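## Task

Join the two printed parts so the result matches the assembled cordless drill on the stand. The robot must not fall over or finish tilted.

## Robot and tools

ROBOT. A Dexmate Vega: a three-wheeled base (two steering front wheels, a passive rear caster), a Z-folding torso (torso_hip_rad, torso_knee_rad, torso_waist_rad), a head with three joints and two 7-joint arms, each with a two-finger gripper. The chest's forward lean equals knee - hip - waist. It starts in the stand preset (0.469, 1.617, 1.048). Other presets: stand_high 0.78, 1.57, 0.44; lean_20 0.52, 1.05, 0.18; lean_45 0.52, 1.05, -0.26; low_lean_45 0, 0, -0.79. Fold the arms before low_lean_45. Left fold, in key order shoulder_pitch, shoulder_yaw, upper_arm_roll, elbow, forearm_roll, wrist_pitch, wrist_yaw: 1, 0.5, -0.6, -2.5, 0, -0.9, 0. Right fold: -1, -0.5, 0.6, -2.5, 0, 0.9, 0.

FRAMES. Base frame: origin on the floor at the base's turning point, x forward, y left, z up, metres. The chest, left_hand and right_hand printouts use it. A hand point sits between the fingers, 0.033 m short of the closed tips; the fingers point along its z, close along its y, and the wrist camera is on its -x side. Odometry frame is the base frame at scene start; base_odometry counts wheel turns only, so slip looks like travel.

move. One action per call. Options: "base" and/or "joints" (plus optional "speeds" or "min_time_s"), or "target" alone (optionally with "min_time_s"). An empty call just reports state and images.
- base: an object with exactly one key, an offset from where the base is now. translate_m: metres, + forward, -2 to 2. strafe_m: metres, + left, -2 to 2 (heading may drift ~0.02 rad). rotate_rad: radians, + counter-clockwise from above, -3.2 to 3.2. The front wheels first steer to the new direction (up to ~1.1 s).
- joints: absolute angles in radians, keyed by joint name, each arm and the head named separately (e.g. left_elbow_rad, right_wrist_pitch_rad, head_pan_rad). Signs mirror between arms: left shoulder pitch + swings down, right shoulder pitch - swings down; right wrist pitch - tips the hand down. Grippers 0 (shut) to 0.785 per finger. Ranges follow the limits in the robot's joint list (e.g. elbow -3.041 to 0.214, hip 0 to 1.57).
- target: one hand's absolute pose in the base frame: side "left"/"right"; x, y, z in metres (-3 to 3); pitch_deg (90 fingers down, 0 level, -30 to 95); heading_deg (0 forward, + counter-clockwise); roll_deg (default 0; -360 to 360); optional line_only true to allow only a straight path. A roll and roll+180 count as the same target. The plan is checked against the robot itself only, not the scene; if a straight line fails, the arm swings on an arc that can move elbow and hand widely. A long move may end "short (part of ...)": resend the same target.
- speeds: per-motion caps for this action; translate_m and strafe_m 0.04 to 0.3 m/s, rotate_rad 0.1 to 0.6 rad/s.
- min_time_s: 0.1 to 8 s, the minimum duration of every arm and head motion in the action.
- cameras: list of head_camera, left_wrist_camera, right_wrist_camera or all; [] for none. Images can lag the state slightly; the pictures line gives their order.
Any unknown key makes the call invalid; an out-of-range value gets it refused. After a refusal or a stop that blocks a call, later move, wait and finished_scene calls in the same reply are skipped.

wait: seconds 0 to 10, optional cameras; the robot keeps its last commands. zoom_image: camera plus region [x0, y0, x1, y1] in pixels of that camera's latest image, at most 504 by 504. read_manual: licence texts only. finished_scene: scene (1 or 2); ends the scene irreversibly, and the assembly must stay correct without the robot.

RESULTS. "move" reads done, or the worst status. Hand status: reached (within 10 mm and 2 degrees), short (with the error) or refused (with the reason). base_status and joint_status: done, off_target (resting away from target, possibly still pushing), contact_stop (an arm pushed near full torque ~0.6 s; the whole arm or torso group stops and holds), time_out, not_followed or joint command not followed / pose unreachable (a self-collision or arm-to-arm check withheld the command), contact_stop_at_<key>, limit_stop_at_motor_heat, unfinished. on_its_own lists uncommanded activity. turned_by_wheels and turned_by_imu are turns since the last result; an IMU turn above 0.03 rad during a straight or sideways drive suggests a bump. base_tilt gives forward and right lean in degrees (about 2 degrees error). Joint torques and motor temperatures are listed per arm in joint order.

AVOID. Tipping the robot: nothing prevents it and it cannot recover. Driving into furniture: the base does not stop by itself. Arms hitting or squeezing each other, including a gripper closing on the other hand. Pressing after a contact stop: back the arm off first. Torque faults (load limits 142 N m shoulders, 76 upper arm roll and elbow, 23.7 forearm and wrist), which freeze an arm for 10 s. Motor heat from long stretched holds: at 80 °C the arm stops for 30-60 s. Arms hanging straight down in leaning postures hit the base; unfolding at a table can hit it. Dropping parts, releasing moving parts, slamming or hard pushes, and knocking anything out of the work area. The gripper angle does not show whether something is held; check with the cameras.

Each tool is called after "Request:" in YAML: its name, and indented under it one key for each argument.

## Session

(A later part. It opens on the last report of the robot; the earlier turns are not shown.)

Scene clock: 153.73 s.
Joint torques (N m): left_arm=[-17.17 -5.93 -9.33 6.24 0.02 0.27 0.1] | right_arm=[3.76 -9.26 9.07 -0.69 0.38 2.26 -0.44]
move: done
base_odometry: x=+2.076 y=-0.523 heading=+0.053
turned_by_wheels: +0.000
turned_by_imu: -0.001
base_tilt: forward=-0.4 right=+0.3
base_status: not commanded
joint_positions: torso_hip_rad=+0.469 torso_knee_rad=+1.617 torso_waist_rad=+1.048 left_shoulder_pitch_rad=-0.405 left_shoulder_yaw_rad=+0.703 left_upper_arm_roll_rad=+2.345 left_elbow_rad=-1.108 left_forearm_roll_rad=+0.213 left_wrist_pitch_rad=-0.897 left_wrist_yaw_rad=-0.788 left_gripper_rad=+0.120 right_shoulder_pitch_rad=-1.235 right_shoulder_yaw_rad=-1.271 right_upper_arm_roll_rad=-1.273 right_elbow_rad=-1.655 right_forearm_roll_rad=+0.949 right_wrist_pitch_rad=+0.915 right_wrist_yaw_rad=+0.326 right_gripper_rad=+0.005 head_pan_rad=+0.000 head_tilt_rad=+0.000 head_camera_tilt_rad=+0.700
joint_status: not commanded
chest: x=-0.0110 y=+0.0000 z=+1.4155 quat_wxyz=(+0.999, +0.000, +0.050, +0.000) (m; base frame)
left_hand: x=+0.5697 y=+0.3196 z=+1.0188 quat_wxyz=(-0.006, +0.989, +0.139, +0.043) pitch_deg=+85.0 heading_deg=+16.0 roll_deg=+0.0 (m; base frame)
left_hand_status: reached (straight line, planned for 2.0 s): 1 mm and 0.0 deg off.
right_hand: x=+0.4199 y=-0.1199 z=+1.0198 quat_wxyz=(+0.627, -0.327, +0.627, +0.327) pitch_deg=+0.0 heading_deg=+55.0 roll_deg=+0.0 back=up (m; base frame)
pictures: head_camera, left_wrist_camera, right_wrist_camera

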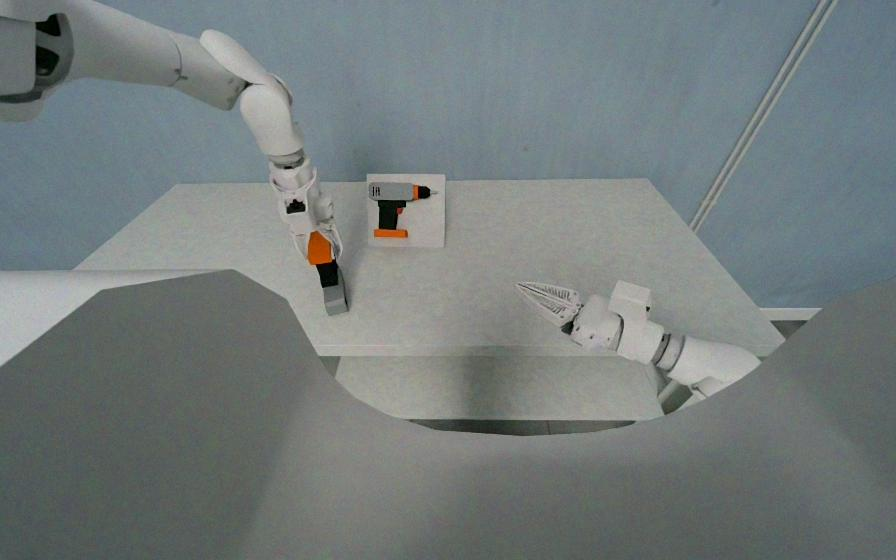

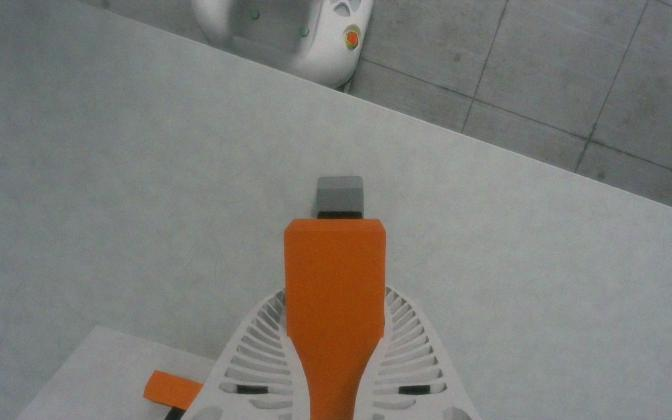

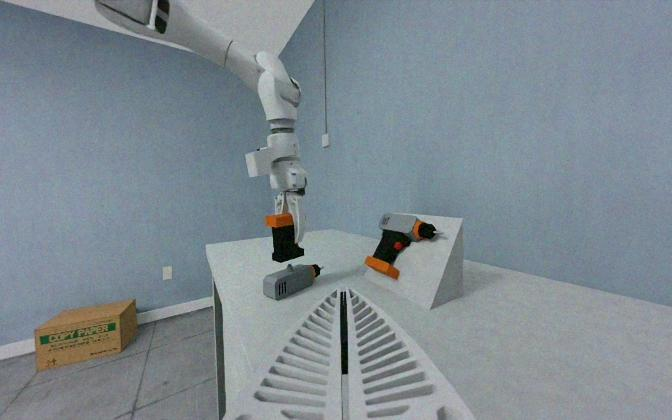

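Request:
move:
  target: {"side":"left","x":0.570,"y":0.3195,"z":1.006,"pitch_deg":85,"heading_deg":16}
  min_time_s: 2
  cameras: ["all"]

Request:
zoom_image:
  camera: "right_wrist_camera"
  region: [240, 210, 340, 310]

Request:
zoom_image:
  camera: "head_camera"
  region: [290, 220, 370, 320]

Scene clock: 156.80 s.
Joint torques (N m): left_arm=[-17.85 -3.15 -8.45 5.13 -0.08 0.74 0.34] | right_arm=[4.29 -9.14 10.05 -1.2 0.45 1.49 -0.11]
move: done
base_odometry: x=+2.076 y=-0.523 heading=+0.053
turned_by_wheels: +0.000
turned_by_imu: -0.001
base_tilt: forward=-0.2 right=+0.2
base_status: not commanded
joint_positions: torso_hip_rad=+0.469 torso_knee_rad=+1.617 torso_waist_rad=+1.048 left_shoulder_pitch_rad=-0.381 left_shoulder_yaw_rad=+0.697 left_upper_arm_roll_rad=+2.344 left_elbow_rad=-1.099 left_forearm_roll_rad=+0.232 left_wrist_pitch_rad=-0.885 left_wrist_yaw_rad=-0.765 left_gripper_rad=+0.120 right_shoulder_pitch_rad=-1.235 right_shoulder_yaw_rad=-1.271 right_upper_arm_roll_rad=-1.273 right_elbow_rad=-1.655 right_forearm_roll_rad=+0.949 right_wrist_pitch_rad=+0.915 right_wrist_yaw_rad=+0.326 right_gripper_rad=+0.005 head_pan_rad=+0.000 head_tilt_rad=+0.000 head_camera_tilt_rad=+0.700
joint_status: not commanded
chest: x=-0.0110 y=+0.0000 z=+1.4155 quat_wxyz=(+0.999, +0.000, +0.050, +0.000) (m; base frame)
left_hand: x=+0.5698 y=+0.3196 z=+1.0066 quat_wxyz=(-0.006, +0.989, +0.139, +0.043) pitch_deg=+85.0 heading_deg=+16.0 roll_deg=+0.0 (m; base frame)
left_hand_status: reached (straight line, planned for 2.0 s): 1 mm and 0.0 deg off.
right_hand: x=+0.4199 y=-0.1199 z=+1.0198 quat_wxyz=(+0.627, -0.327, +0.627, +0.327) pitch_deg=+0.0 heading_deg=+55.0 roll_deg=+0.0 back=up (m; base frame)
pictures: head_camera, left_wrist_camera, right_wrist_camera

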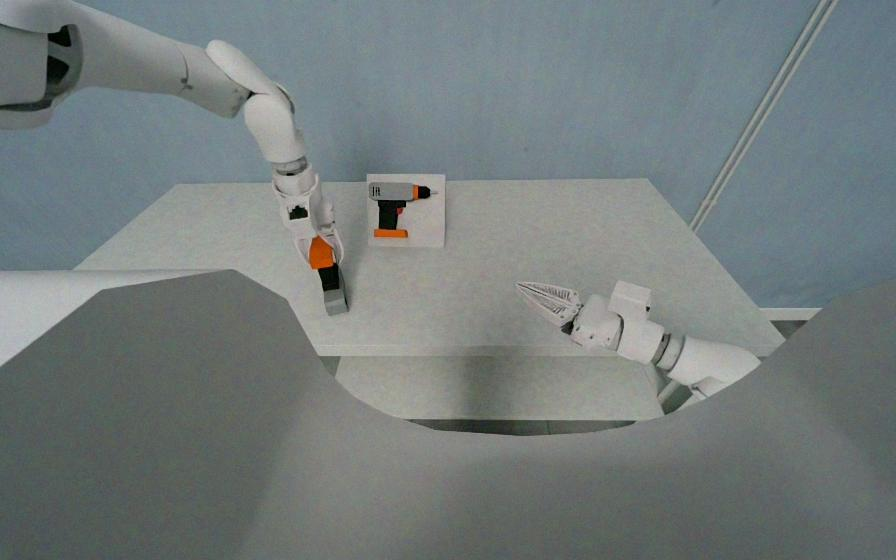

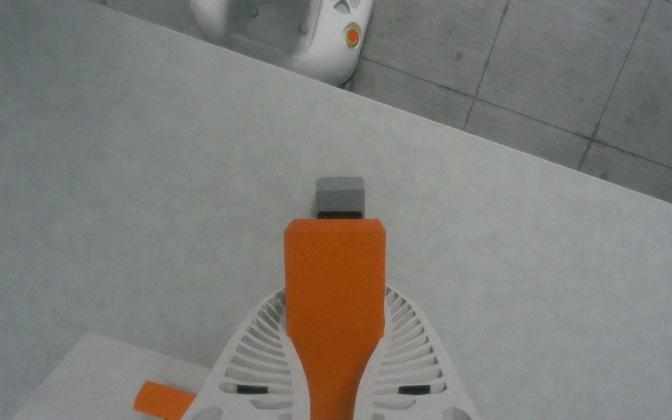

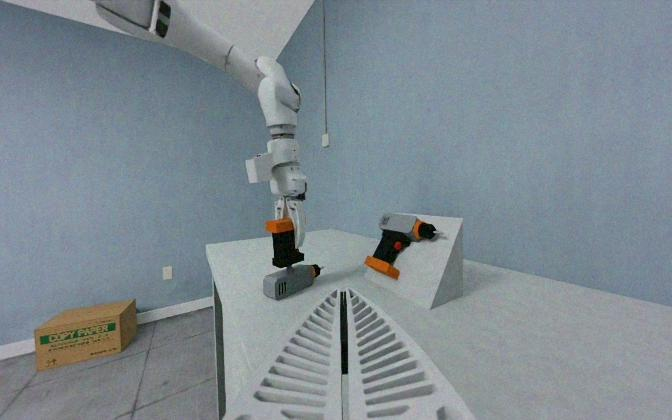

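Scaled by 5.040 from the camera's 672x420 image, which has a finer 960x600 frame.

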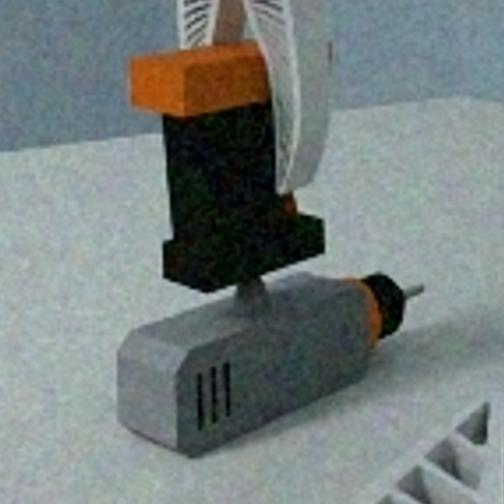

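Scaled by 5.040 from the camera's 896x560 image, which has a finer 960x600 frame.

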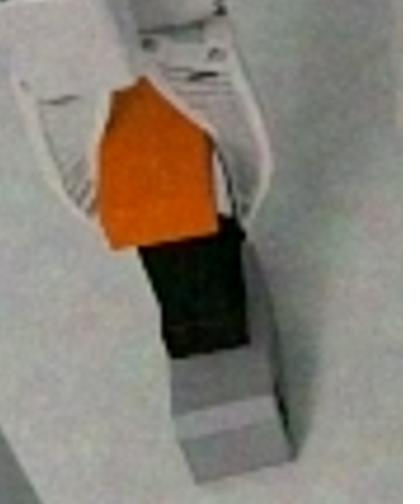

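Request:
move:
  target: {"side":"left","x":0.570,"y":0.3195,"z":0.997,"pitch_deg":85,"heading_deg":16}
  min_time_s: 2
  cameras: ["all"]

Request:
zoom_image:
  camera: "right_wrist_camera"
  region: [240, 210, 340, 310]

Request:
zoom_image:
  camera: "head_camera"
  region: [290, 220, 370, 320]

Scene clock: 159.80 s.
Joint torques (N m): left_arm=[-16.59 -4.75 -8.49 5.91 0.11 -0.32 0.49] | right_arm=[2.91 -8.55 10.35 -1.4 0.32 1.82 -0.18]
move: done
base_odometry: x=+2.076 y=-0.523 heading=+0.053
turned_by_wheels: +0.000
turned_by_imu: -0.001
base_tilt: forward=-0.6 right=+0.1
base_status: not commanded
joint_positions: torso_hip_rad=+0.469 torso_knee_rad=+1.617 torso_waist_rad=+1.048 left_shoulder_pitch_rad=-0.364 left_shoulder_yaw_rad=+0.692 left_upper_arm_roll_rad=+2.343 left_elbow_rad=-1.093 left_forearm_roll_rad=+0.246 left_wrist_pitch_rad=-0.876 left_wrist_yaw_rad=-0.748 left_gripper_rad=+0.120 right_shoulder_pitch_rad=-1.235 right_shoulder_yaw_rad=-1.271 right_upper_arm_roll_rad=-1.273 right_elbow_rad=-1.655 right_forearm_roll_rad=+0.949 right_wrist_pitch_rad=+0.915 right_wrist_yaw_rad=+0.326 right_gripper_rad=+0.005 head_pan_rad=+0.000 head_tilt_rad=+0.000 head_camera_tilt_rad=+0.700
joint_status: not commanded
chest: x=-0.0110 y=+0.0000 z=+1.4155 quat_wxyz=(+0.999, +0.000, +0.050, +0.000) (m; base frame)
left_hand: x=+0.5698 y=+0.3196 z=+0.9974 quat_wxyz=(-0.006, +0.989, +0.139, +0.043) pitch_deg=+85.0 heading_deg=+16.0 roll_deg=+0.0 (m; base frame)
left_hand_status: reached (straight line, planned for 2.0 s): 0 mm and 0.0 deg off.
right_hand: x=+0.4199 y=-0.1199 z=+1.0198 quat_wxyz=(+0.627, -0.327, +0.627, +0.327) pitch_deg=+0.0 heading_deg=+55.0 roll_deg=+0.0 back=up (m; base frame)
pictures: head_camera, left_wrist_camera, right_wrist_camera

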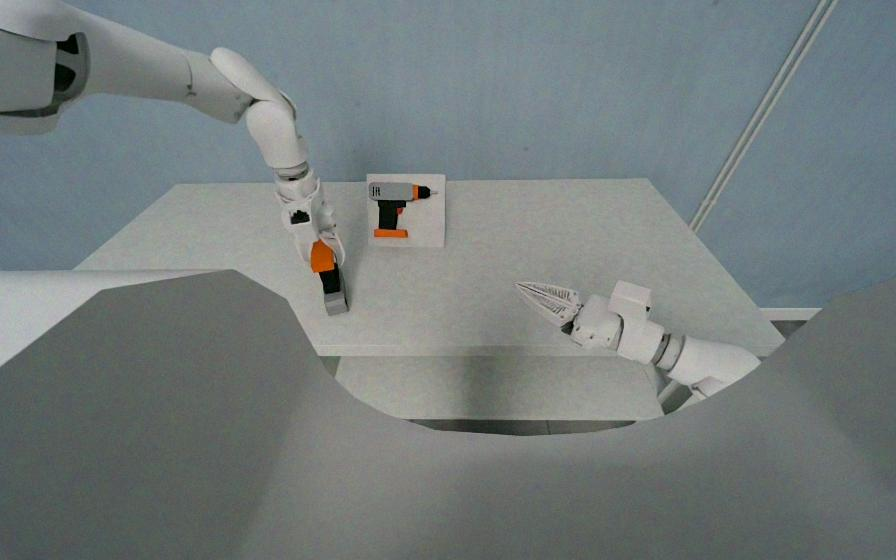

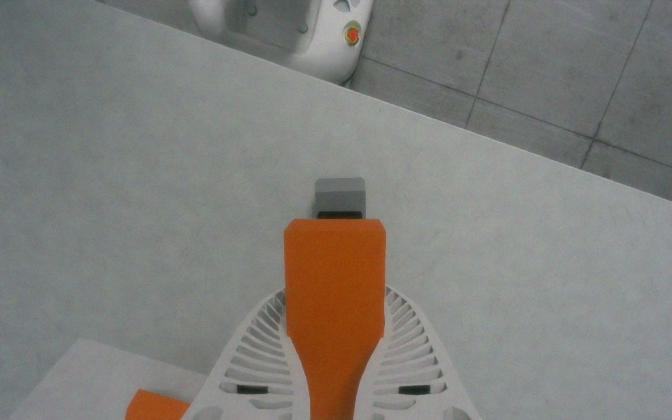

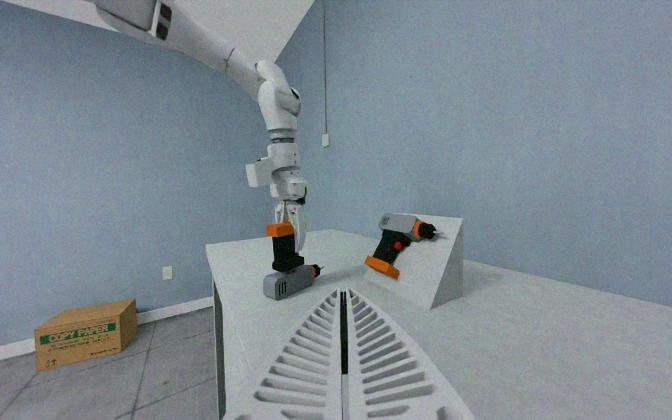

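Scaled by 5.040 from the camera's 672x420 image, which has a finer 960x600 frame.

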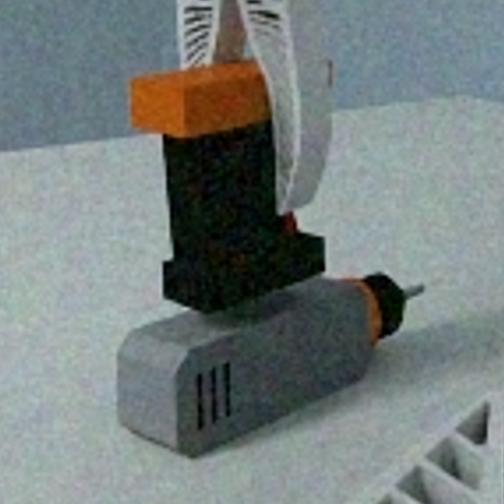

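Scaled by 5.040 from the camera's 896x560 image, which has a finer 960x600 frame.

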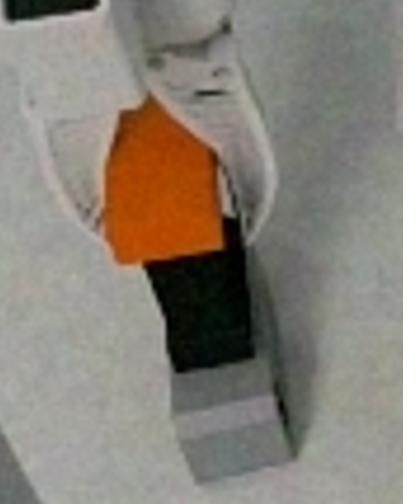

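Request:
move:
  target: {"side":"left","x":0.570,"y":0.3195,"z":0.987,"pitch_deg":85,"heading_deg":16}
  min_time_s: 2
  cameras: ["all"]

Request:
zoom_image:
  camera: "right_wrist_camera"
  region: [240, 210, 340, 310]

Request:
zoom_image:
  camera: "head_camera"
  region: [290, 220, 370, 320]

Scene clock: 162.73 s.
Joint torques (N m): left_arm=[-18.72 -5.55 -7.52 5 -0.12 0.19 0.36] | right_arm=[4.23 -6.91 10.23 -3.07 0.45 2.24 -0.34]
move: done
base_odometry: x=+2.076 y=-0.523 heading=+0.053
turned_by_wheels: +0.000
turned_by_imu: -0.001
base_tilt: forward=-0.3 right=+0.0
base_status: not commanded
joint_positions: torso_hip_rad=+0.469 torso_knee_rad=+1.617 torso_waist_rad=+1.048 left_shoulder_pitch_rad=-0.343 left_shoulder_yaw_rad=+0.686 left_upper_arm_roll_rad=+2.343 left_elbow_rad=-1.083 left_forearm_roll_rad=+0.261 left_wrist_pitch_rad=-0.867 left_wrist_yaw_rad=-0.730 left_gripper_rad=+0.120 right_shoulder_pitch_rad=-1.235 right_shoulder_yaw_rad=-1.271 right_upper_arm_roll_rad=-1.273 right_elbow_rad=-1.655 right_forearm_roll_rad=+0.949 right_wrist_pitch_rad=+0.915 right_wrist_yaw_rad=+0.326 right_gripper_rad=+0.005 head_pan_rad=+0.000 head_tilt_rad=+0.000 head_camera_tilt_rad=+0.700
joint_status: not commanded
chest: x=-0.0110 y=+0.0000 z=+1.4155 quat_wxyz=(+0.999, +0.000, +0.050, +0.000) (m; base frame)
left_hand: x=+0.5698 y=+0.3197 z=+0.9875 quat_wxyz=(-0.006, +0.989, +0.139, +0.043) pitch_deg=+85.0 heading_deg=+16.0 roll_deg=+0.0 (m; base frame)
left_hand_status: reached (straight line, planned for 2.0 s): 1 mm and 0.0 deg off.
right_hand: x=+0.4199 y=-0.1199 z=+1.0198 quat_wxyz=(+0.627, -0.327, +0.627, +0.327) pitch_deg=+0.0 heading_deg=+55.0 roll_deg=+0.0 back=up (m; base frame)
pictures: head_camera, left_wrist_camera, right_wrist_camera

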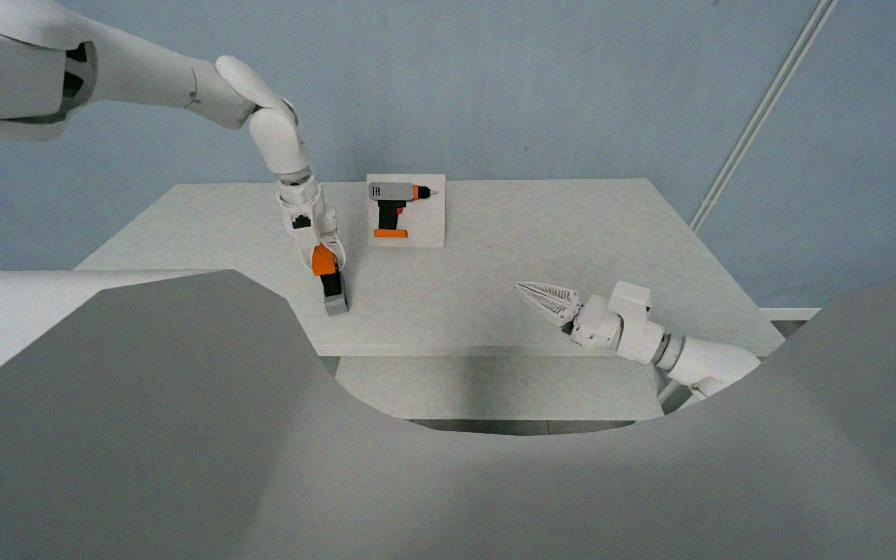

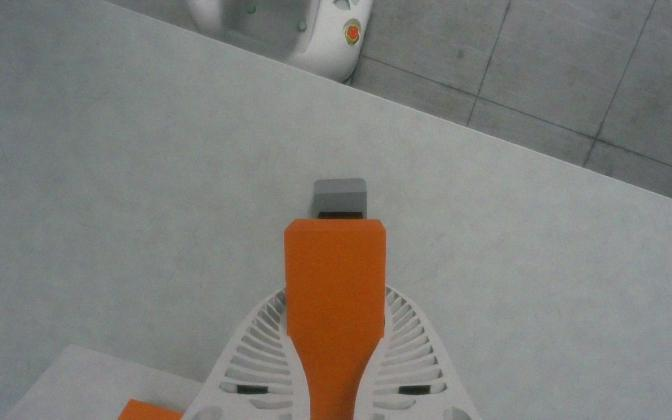

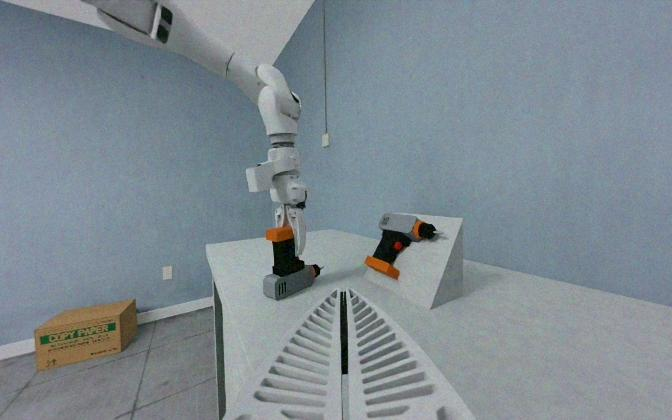

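Scaled by 5.040 from the camera's 672x420 image, which has a finer 960x600 frame.

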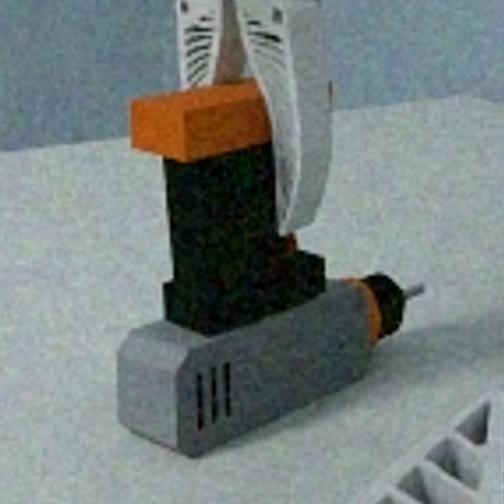

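Scaled by 5.040 from the camera's 896x560 image, which has a finer 960x600 frame.

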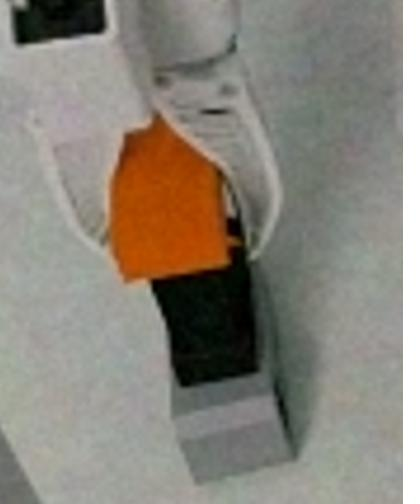

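Request:
move:
  target: {"side":"left","x":0.570,"y":0.3195,"z":0.978,"pitch_deg":85,"heading_deg":16}
  min_time_s: 2
  cameras: ["head_camera","left_wrist_camera","right_wrist_camera"]

Request:
zoom_image:
  camera: "right_wrist_camera"
  region: [240, 210, 340, 310]

Request:
zoom_image:
  camera: "left_wrist_camera"
  region: [280, 150, 400, 250]

Scene clock: 165.73 s.
Joint torques (N m): left_arm=[12.2 -5.38 1.39 -3.99 -1.57 -1.2 2.84] | right_arm=[2.75 -8.91 8.82 -1.67 0.8 1.41 -0.62]
move: done
base_odometry: x=+2.076 y=-0.523 heading=+0.053
turned_by_wheels: +0.000
turned_by_imu: -0.001
base_tilt: forward=-0.2 right=+0.1
base_status: not commanded
joint_positions: torso_hip_rad=+0.469 torso_knee_rad=+1.617 torso_waist_rad=+1.048 left_shoulder_pitch_rad=-0.327 left_shoulder_yaw_rad=+0.680 left_upper_arm_roll_rad=+2.341 left_elbow_rad=-1.074 left_forearm_roll_rad=+0.274 left_wrist_pitch_rad=-0.859 left_wrist_yaw_rad=-0.714 left_gripper_rad=+0.120 right_shoulder_pitch_rad=-1.235 right_shoulder_yaw_rad=-1.271 right_upper_arm_roll_rad=-1.273 right_elbow_rad=-1.655 right_forearm_roll_rad=+0.949 right_wrist_pitch_rad=+0.915 right_wrist_yaw_rad=+0.326 right_gripper_rad=+0.005 head_pan_rad=+0.000 head_tilt_rad=+0.000 head_camera_tilt_rad=+0.700
joint_status: not commanded
chest: x=-0.0120 y=+0.0000 z=+1.4155 quat_wxyz=(+0.999, +0.000, +0.049, +0.000) (m; base frame)
left_hand: x=+0.5706 y=+0.3199 z=+0.9804 quat_wxyz=(-0.006, +0.989, +0.139, +0.045) pitch_deg=+84.8 heading_deg=+16.0 roll_deg=+0.0 (m; base frame)
left_hand_status: reached (straight line, planned for 2.0 s): 3 mm and 0.2 deg off.
right_hand: x=+0.4194 y=-0.1199 z=+1.0204 quat_wxyz=(+0.627, -0.327, +0.627, +0.326) pitch_deg=+0.0 heading_deg=+55.0 roll_deg=+0.0 back=up (m; base frame)
pictures: head_camera, left_wrist_camera, right_wrist_camera

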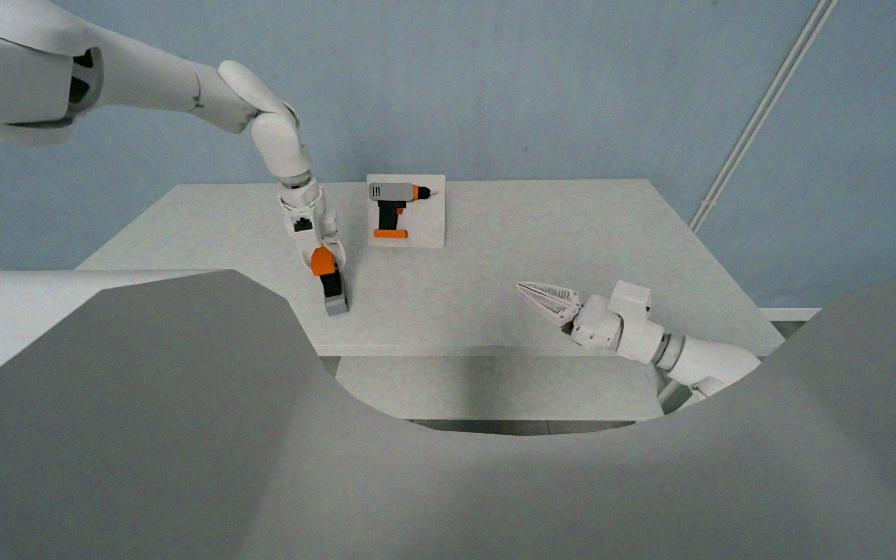

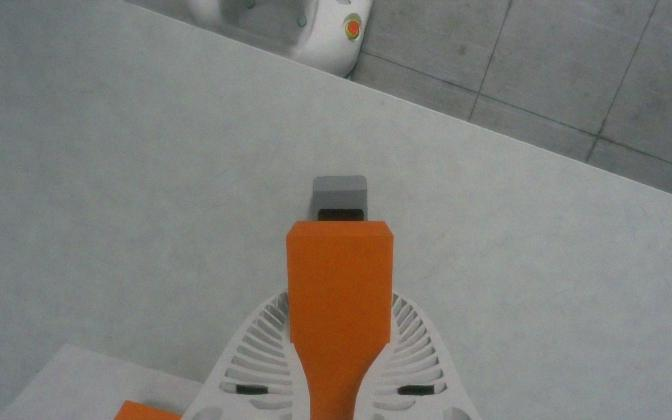

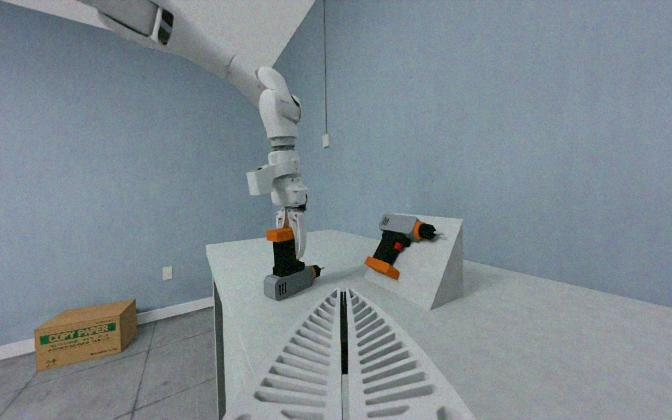

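Scaled by 5.040 from the camera's 672x420 image, which has a finer 960x600 frame.

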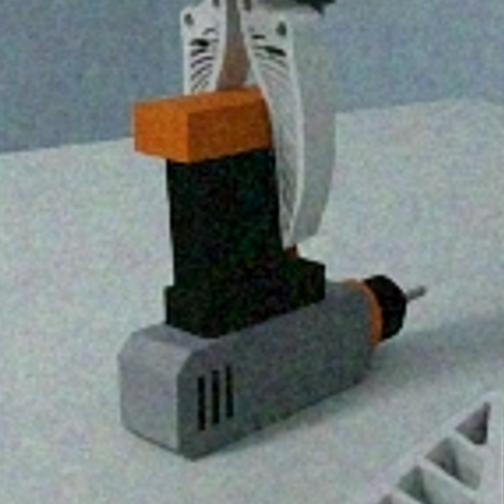

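Scaled by 4.200 from the camera's 672x420 image, which has a finer 960x600 frame.

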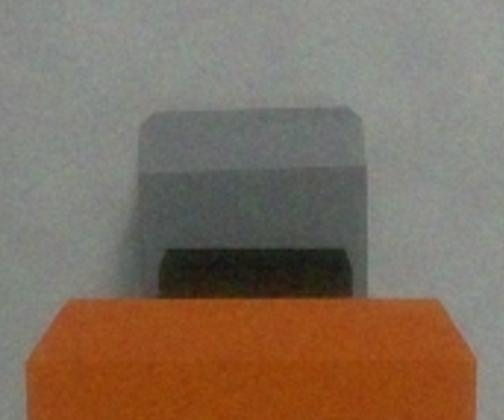

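Request:
move:
  target: {"side":"left","x":0.570,"y":0.3195,"z":0.982,"pitch_deg":85,"heading_deg":18}
  min_time_s: 2
  cameras: ["left_wrist_camera"]

Request:
zoom_image:
  camera: "left_wrist_camera"
  region: [280, 150, 400, 250]

Request:
move:
  joints: {"left_gripper_rad":0.4}
  min_time_s: 2

Request:
move:
  target: {"side":"left","x":0.562,"y":0.318,"z":1.12,"pitch_deg":85,"heading_deg":18,"line_only":true}
  min_time_s: 3
  cameras: ["all"]

Request:
zoom_image:
  camera: "right_wrist_camera"
  region: [240, 210, 340, 310]

Request:
zoom_image:
  camera: "left_wrist_camera"
  region: [240, 150, 440, 350]

Request:
zoom_image:
  camera: "head_camera"
  region: [290, 170, 450, 330]

Scene clock: 169.13 s.
Joint torques (N m): left_arm=[-15.12 -1.4 -0.95 -3.06 -1.67 -0.37 1.95] | right_arm=[2.85 -6.53 9.21 -1.8 0.45 1.82 -0.17]
move: done
base_odometry: x=+2.076 y=-0.523 heading=+0.053
turned_by_wheels: +0.000
turned_by_imu: -0.001
base_tilt: forward=-0.4 right=+0.2
base_status: not commanded
joint_positions: torso_hip_rad=+0.469 torso_knee_rad=+1.617 torso_waist_rad=+1.048 left_shoulder_pitch_rad=-0.329 left_shoulder_yaw_rad=+0.682 left_upper_arm_roll_rad=+2.342 left_elbow_rad=-1.079 left_forearm_roll_rad=+0.234 left_wrist_pitch_rad=-0.837 left_wrist_yaw_rad=-0.748 left_gripper_rad=+0.120 right_shoulder_pitch_rad=-1.235 right_shoulder_yaw_rad=-1.271 right_upper_arm_roll_rad=-1.273 right_elbow_rad=-1.655 right_forearm_roll_rad=+0.949 right_wrist_pitch_rad=+0.915 right_wrist_yaw_rad=+0.326 right_gripper_rad=+0.005 head_pan_rad=+0.000 head_tilt_rad=+0.000 head_camera_tilt_rad=+0.700
joint_status: not commanded
chest: x=-0.0116 y=+0.0000 z=+1.4155 quat_wxyz=(+0.999, +0.000, +0.050, +0.000) (m; base frame)
left_hand: x=+0.5707 y=+0.3199 z=+0.9820 quat_wxyz=(-0.007, +0.987, +0.156, +0.044) pitch_deg=+84.9 heading_deg=+17.9 roll_deg=+0.0 (m; base frame)
left_hand_status: reached (straight line, planned for 2.0 s): 1 mm and 0.1 deg off.
right_hand: x=+0.4196 y=-0.1199 z=+1.0202 quat_wxyz=(+0.627, -0.327, +0.627, +0.326) pitch_deg=+0.0 heading_deg=+55.0 roll_deg=+0.0 back=up (m; base frame)
pictures: left_wrist_camera

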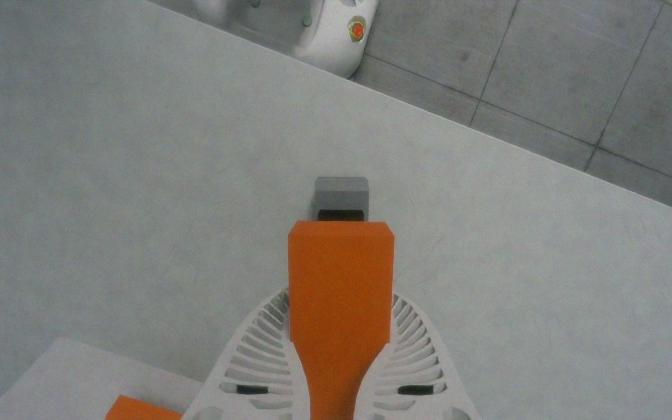

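Scaled by 4.200 from the camera's 672x420 image, which has a finer 960x600 frame.

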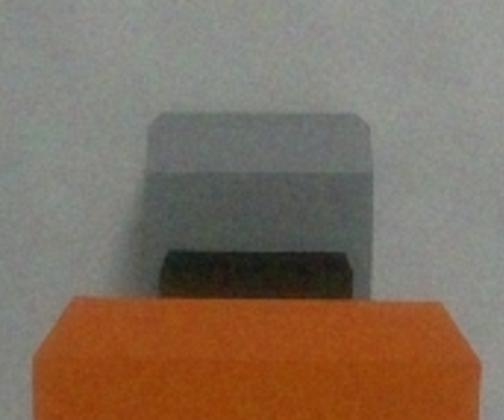

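Scene clock: 170.07 s.
Joint torques (N m): left_arm=[-18.13 1.43 -4.46 3.7 -0.65 0.91 -0.43] | right_arm=[1.82 -6.53 10.13 -1.32 0.27 0.79 -0.34]
move: done
base_odometry: x=+2.076 y=-0.523 heading=+0.053
turned_by_wheels: +0.000
turned_by_imu: +0.000
base_tilt: forward=-0.3 right=+0.2
base_status: not commanded
joint_positions: torso_hip_rad=+0.469 torso_knee_rad=+1.617 torso_waist_rad=+1.048 left_shoulder_pitch_rad=-0.329 left_shoulder_yaw_rad=+0.682 left_upper_arm_roll_rad=+2.343 left_elbow_rad=-1.080 left_forearm_roll_rad=+0.232 left_wrist_pitch_rad=-0.836 left_wrist_yaw_rad=-0.749 left_gripper_rad=+0.400 right_shoulder_pitch_rad=-1.235 right_shoulder_yaw_rad=-1.271 right_upper_arm_roll_rad=-1.273 right_elbow_rad=-1.655 right_forearm_roll_rad=+0.950 right_wrist_pitch_rad=+0.915 right_wrist_yaw_rad=+0.326 right_gripper_rad=+0.005 head_pan_rad=+0.000 head_tilt_rad=+0.000 head_camera_tilt_rad=+0.700
joint_status: all done
chest: x=-0.0112 y=+0.0000 z=+1.4155 quat_wxyz=(+0.999, +0.000, +0.050, +0.000) (m; base frame)
left_hand: x=+0.5704 y=+0.3195 z=+0.9814 quat_wxyz=(-0.007, +0.987, +0.156, +0.043) pitch_deg=+85.1 heading_deg=+18.0 roll_deg=+0.0 (m; base frame)
right_hand: x=+0.4198 y=-0.1199 z=+1.0199 quat_wxyz=(+0.627, -0.327, +0.627, +0.327) pitch_deg=+0.0 heading_deg=+55.0 roll_deg=+0.0 back=up (m; base frame)
pictures: none

Scene clock: 173.87 s.
Joint torques (N m): left_arm=[-27.28 0.01 -6.27 4.01 -1.05 0.14 -0.18] | right_arm=[4.19 -8.25 9.74 -1.18 0.63 3.08 -0.27]
move: done
base_odometry: x=+2.076 y=-0.523 heading=+0.053
turned_by_wheels: +0.000
turned_by_imu: -0.001
base_tilt: forward=-0.1 right=+0.2
base_status: not commanded
joint_positions: torso_hip_rad=+0.469 torso_knee_rad=+1.617 torso_waist_rad=+1.048 left_shoulder_pitch_rad=-0.595 left_shoulder_yaw_rad=+0.745 left_upper_arm_roll_rad=+2.360 left_elbow_rad=-1.174 left_forearm_roll_rad=-0.005 left_wrist_pitch_rad=-0.948 left_wrist_yaw_rad=-1.024 left_gripper_rad=+0.400 right_shoulder_pitch_rad=-1.235 right_shoulder_yaw_rad=-1.271 right_upper_arm_roll_rad=-1.273 right_elbow_rad=-1.655 right_forearm_roll_rad=+0.950 right_wrist_pitch_rad=+0.915 right_wrist_yaw_rad=+0.326 right_gripper_rad=+0.005 head_pan_rad=+0.000 head_tilt_rad=+0.000 head_camera_tilt_rad=+0.700
joint_status: not commanded
chest: x=-0.0111 y=+0.0000 z=+1.4155 quat_wxyz=(+0.999, +0.000, +0.050, +0.000) (m; base frame)
left_hand: x=+0.5621 y=+0.3180 z=+1.1175 quat_wxyz=(-0.007, +0.987, +0.156, +0.043) pitch_deg=+85.0 heading_deg=+18.0 roll_deg=+0.0 (m; base frame)
left_hand_status: reached (straight line, planned for 3.0 s): 3 mm and 0.0 deg off.
right_hand: x=+0.4198 y=-0.1199 z=+1.0199 quat_wxyz=(+0.627, -0.327, +0.627, +0.327) pitch_deg=+0.0 heading_deg=+55.0 roll_deg=+0.0 back=up (m; base frame)
pictures: head_camera, left_wrist_camera, right_wrist_camera

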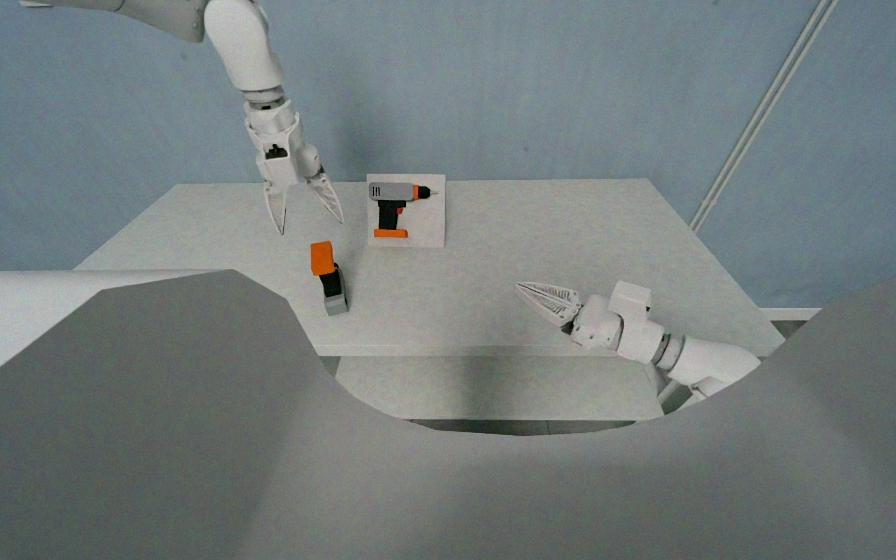

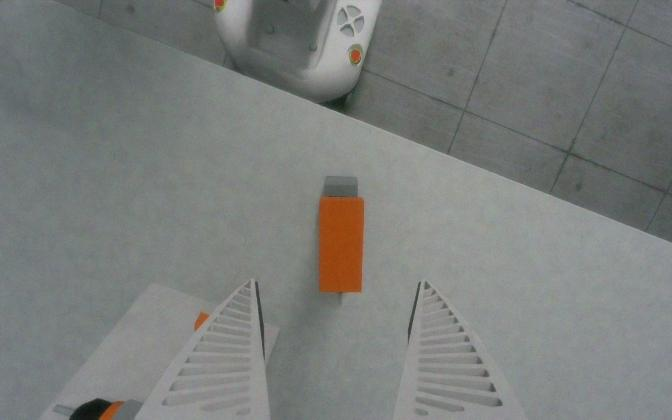

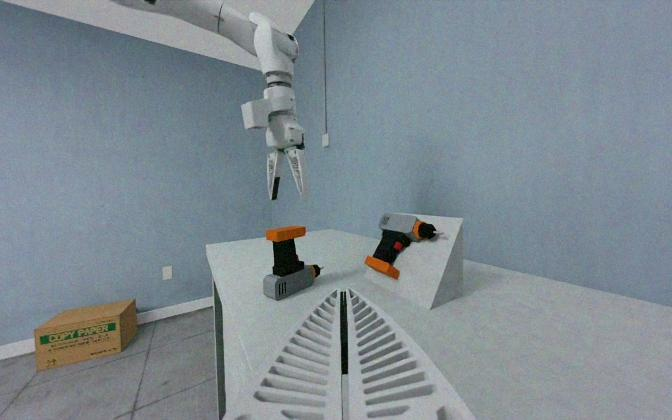

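Scaled by 5.040 from the camera's 672x420 image, which has a finer 960x600 frame.

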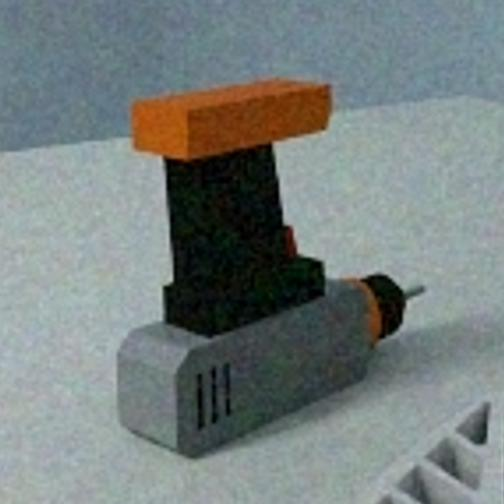

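Scaled by 2.520 from the camera's 672x420 image, which has a finer 960x600 frame.

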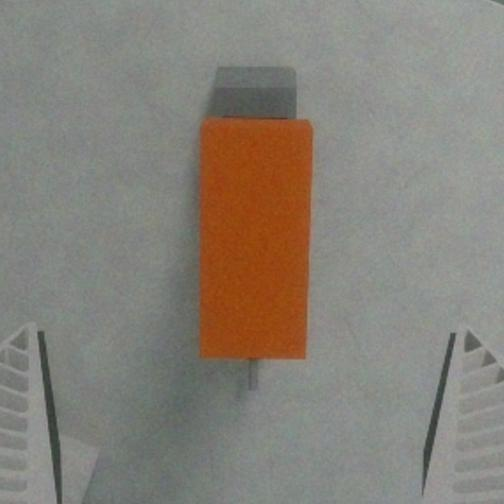

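Scaled by 3.150 from the camera's 896x560 image, which has a finer 960x600 frame.

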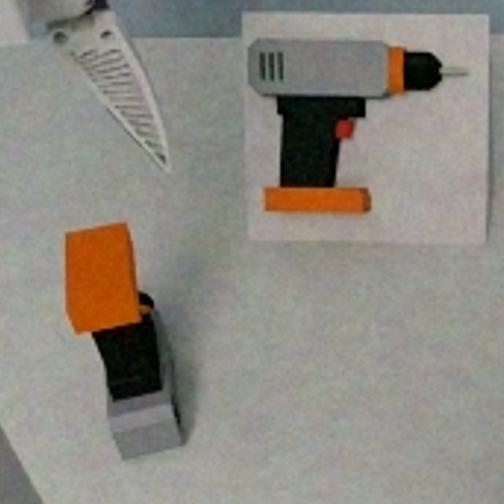

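Request:
finished_scene:
  scene: 2

The scene is finished: the task was done.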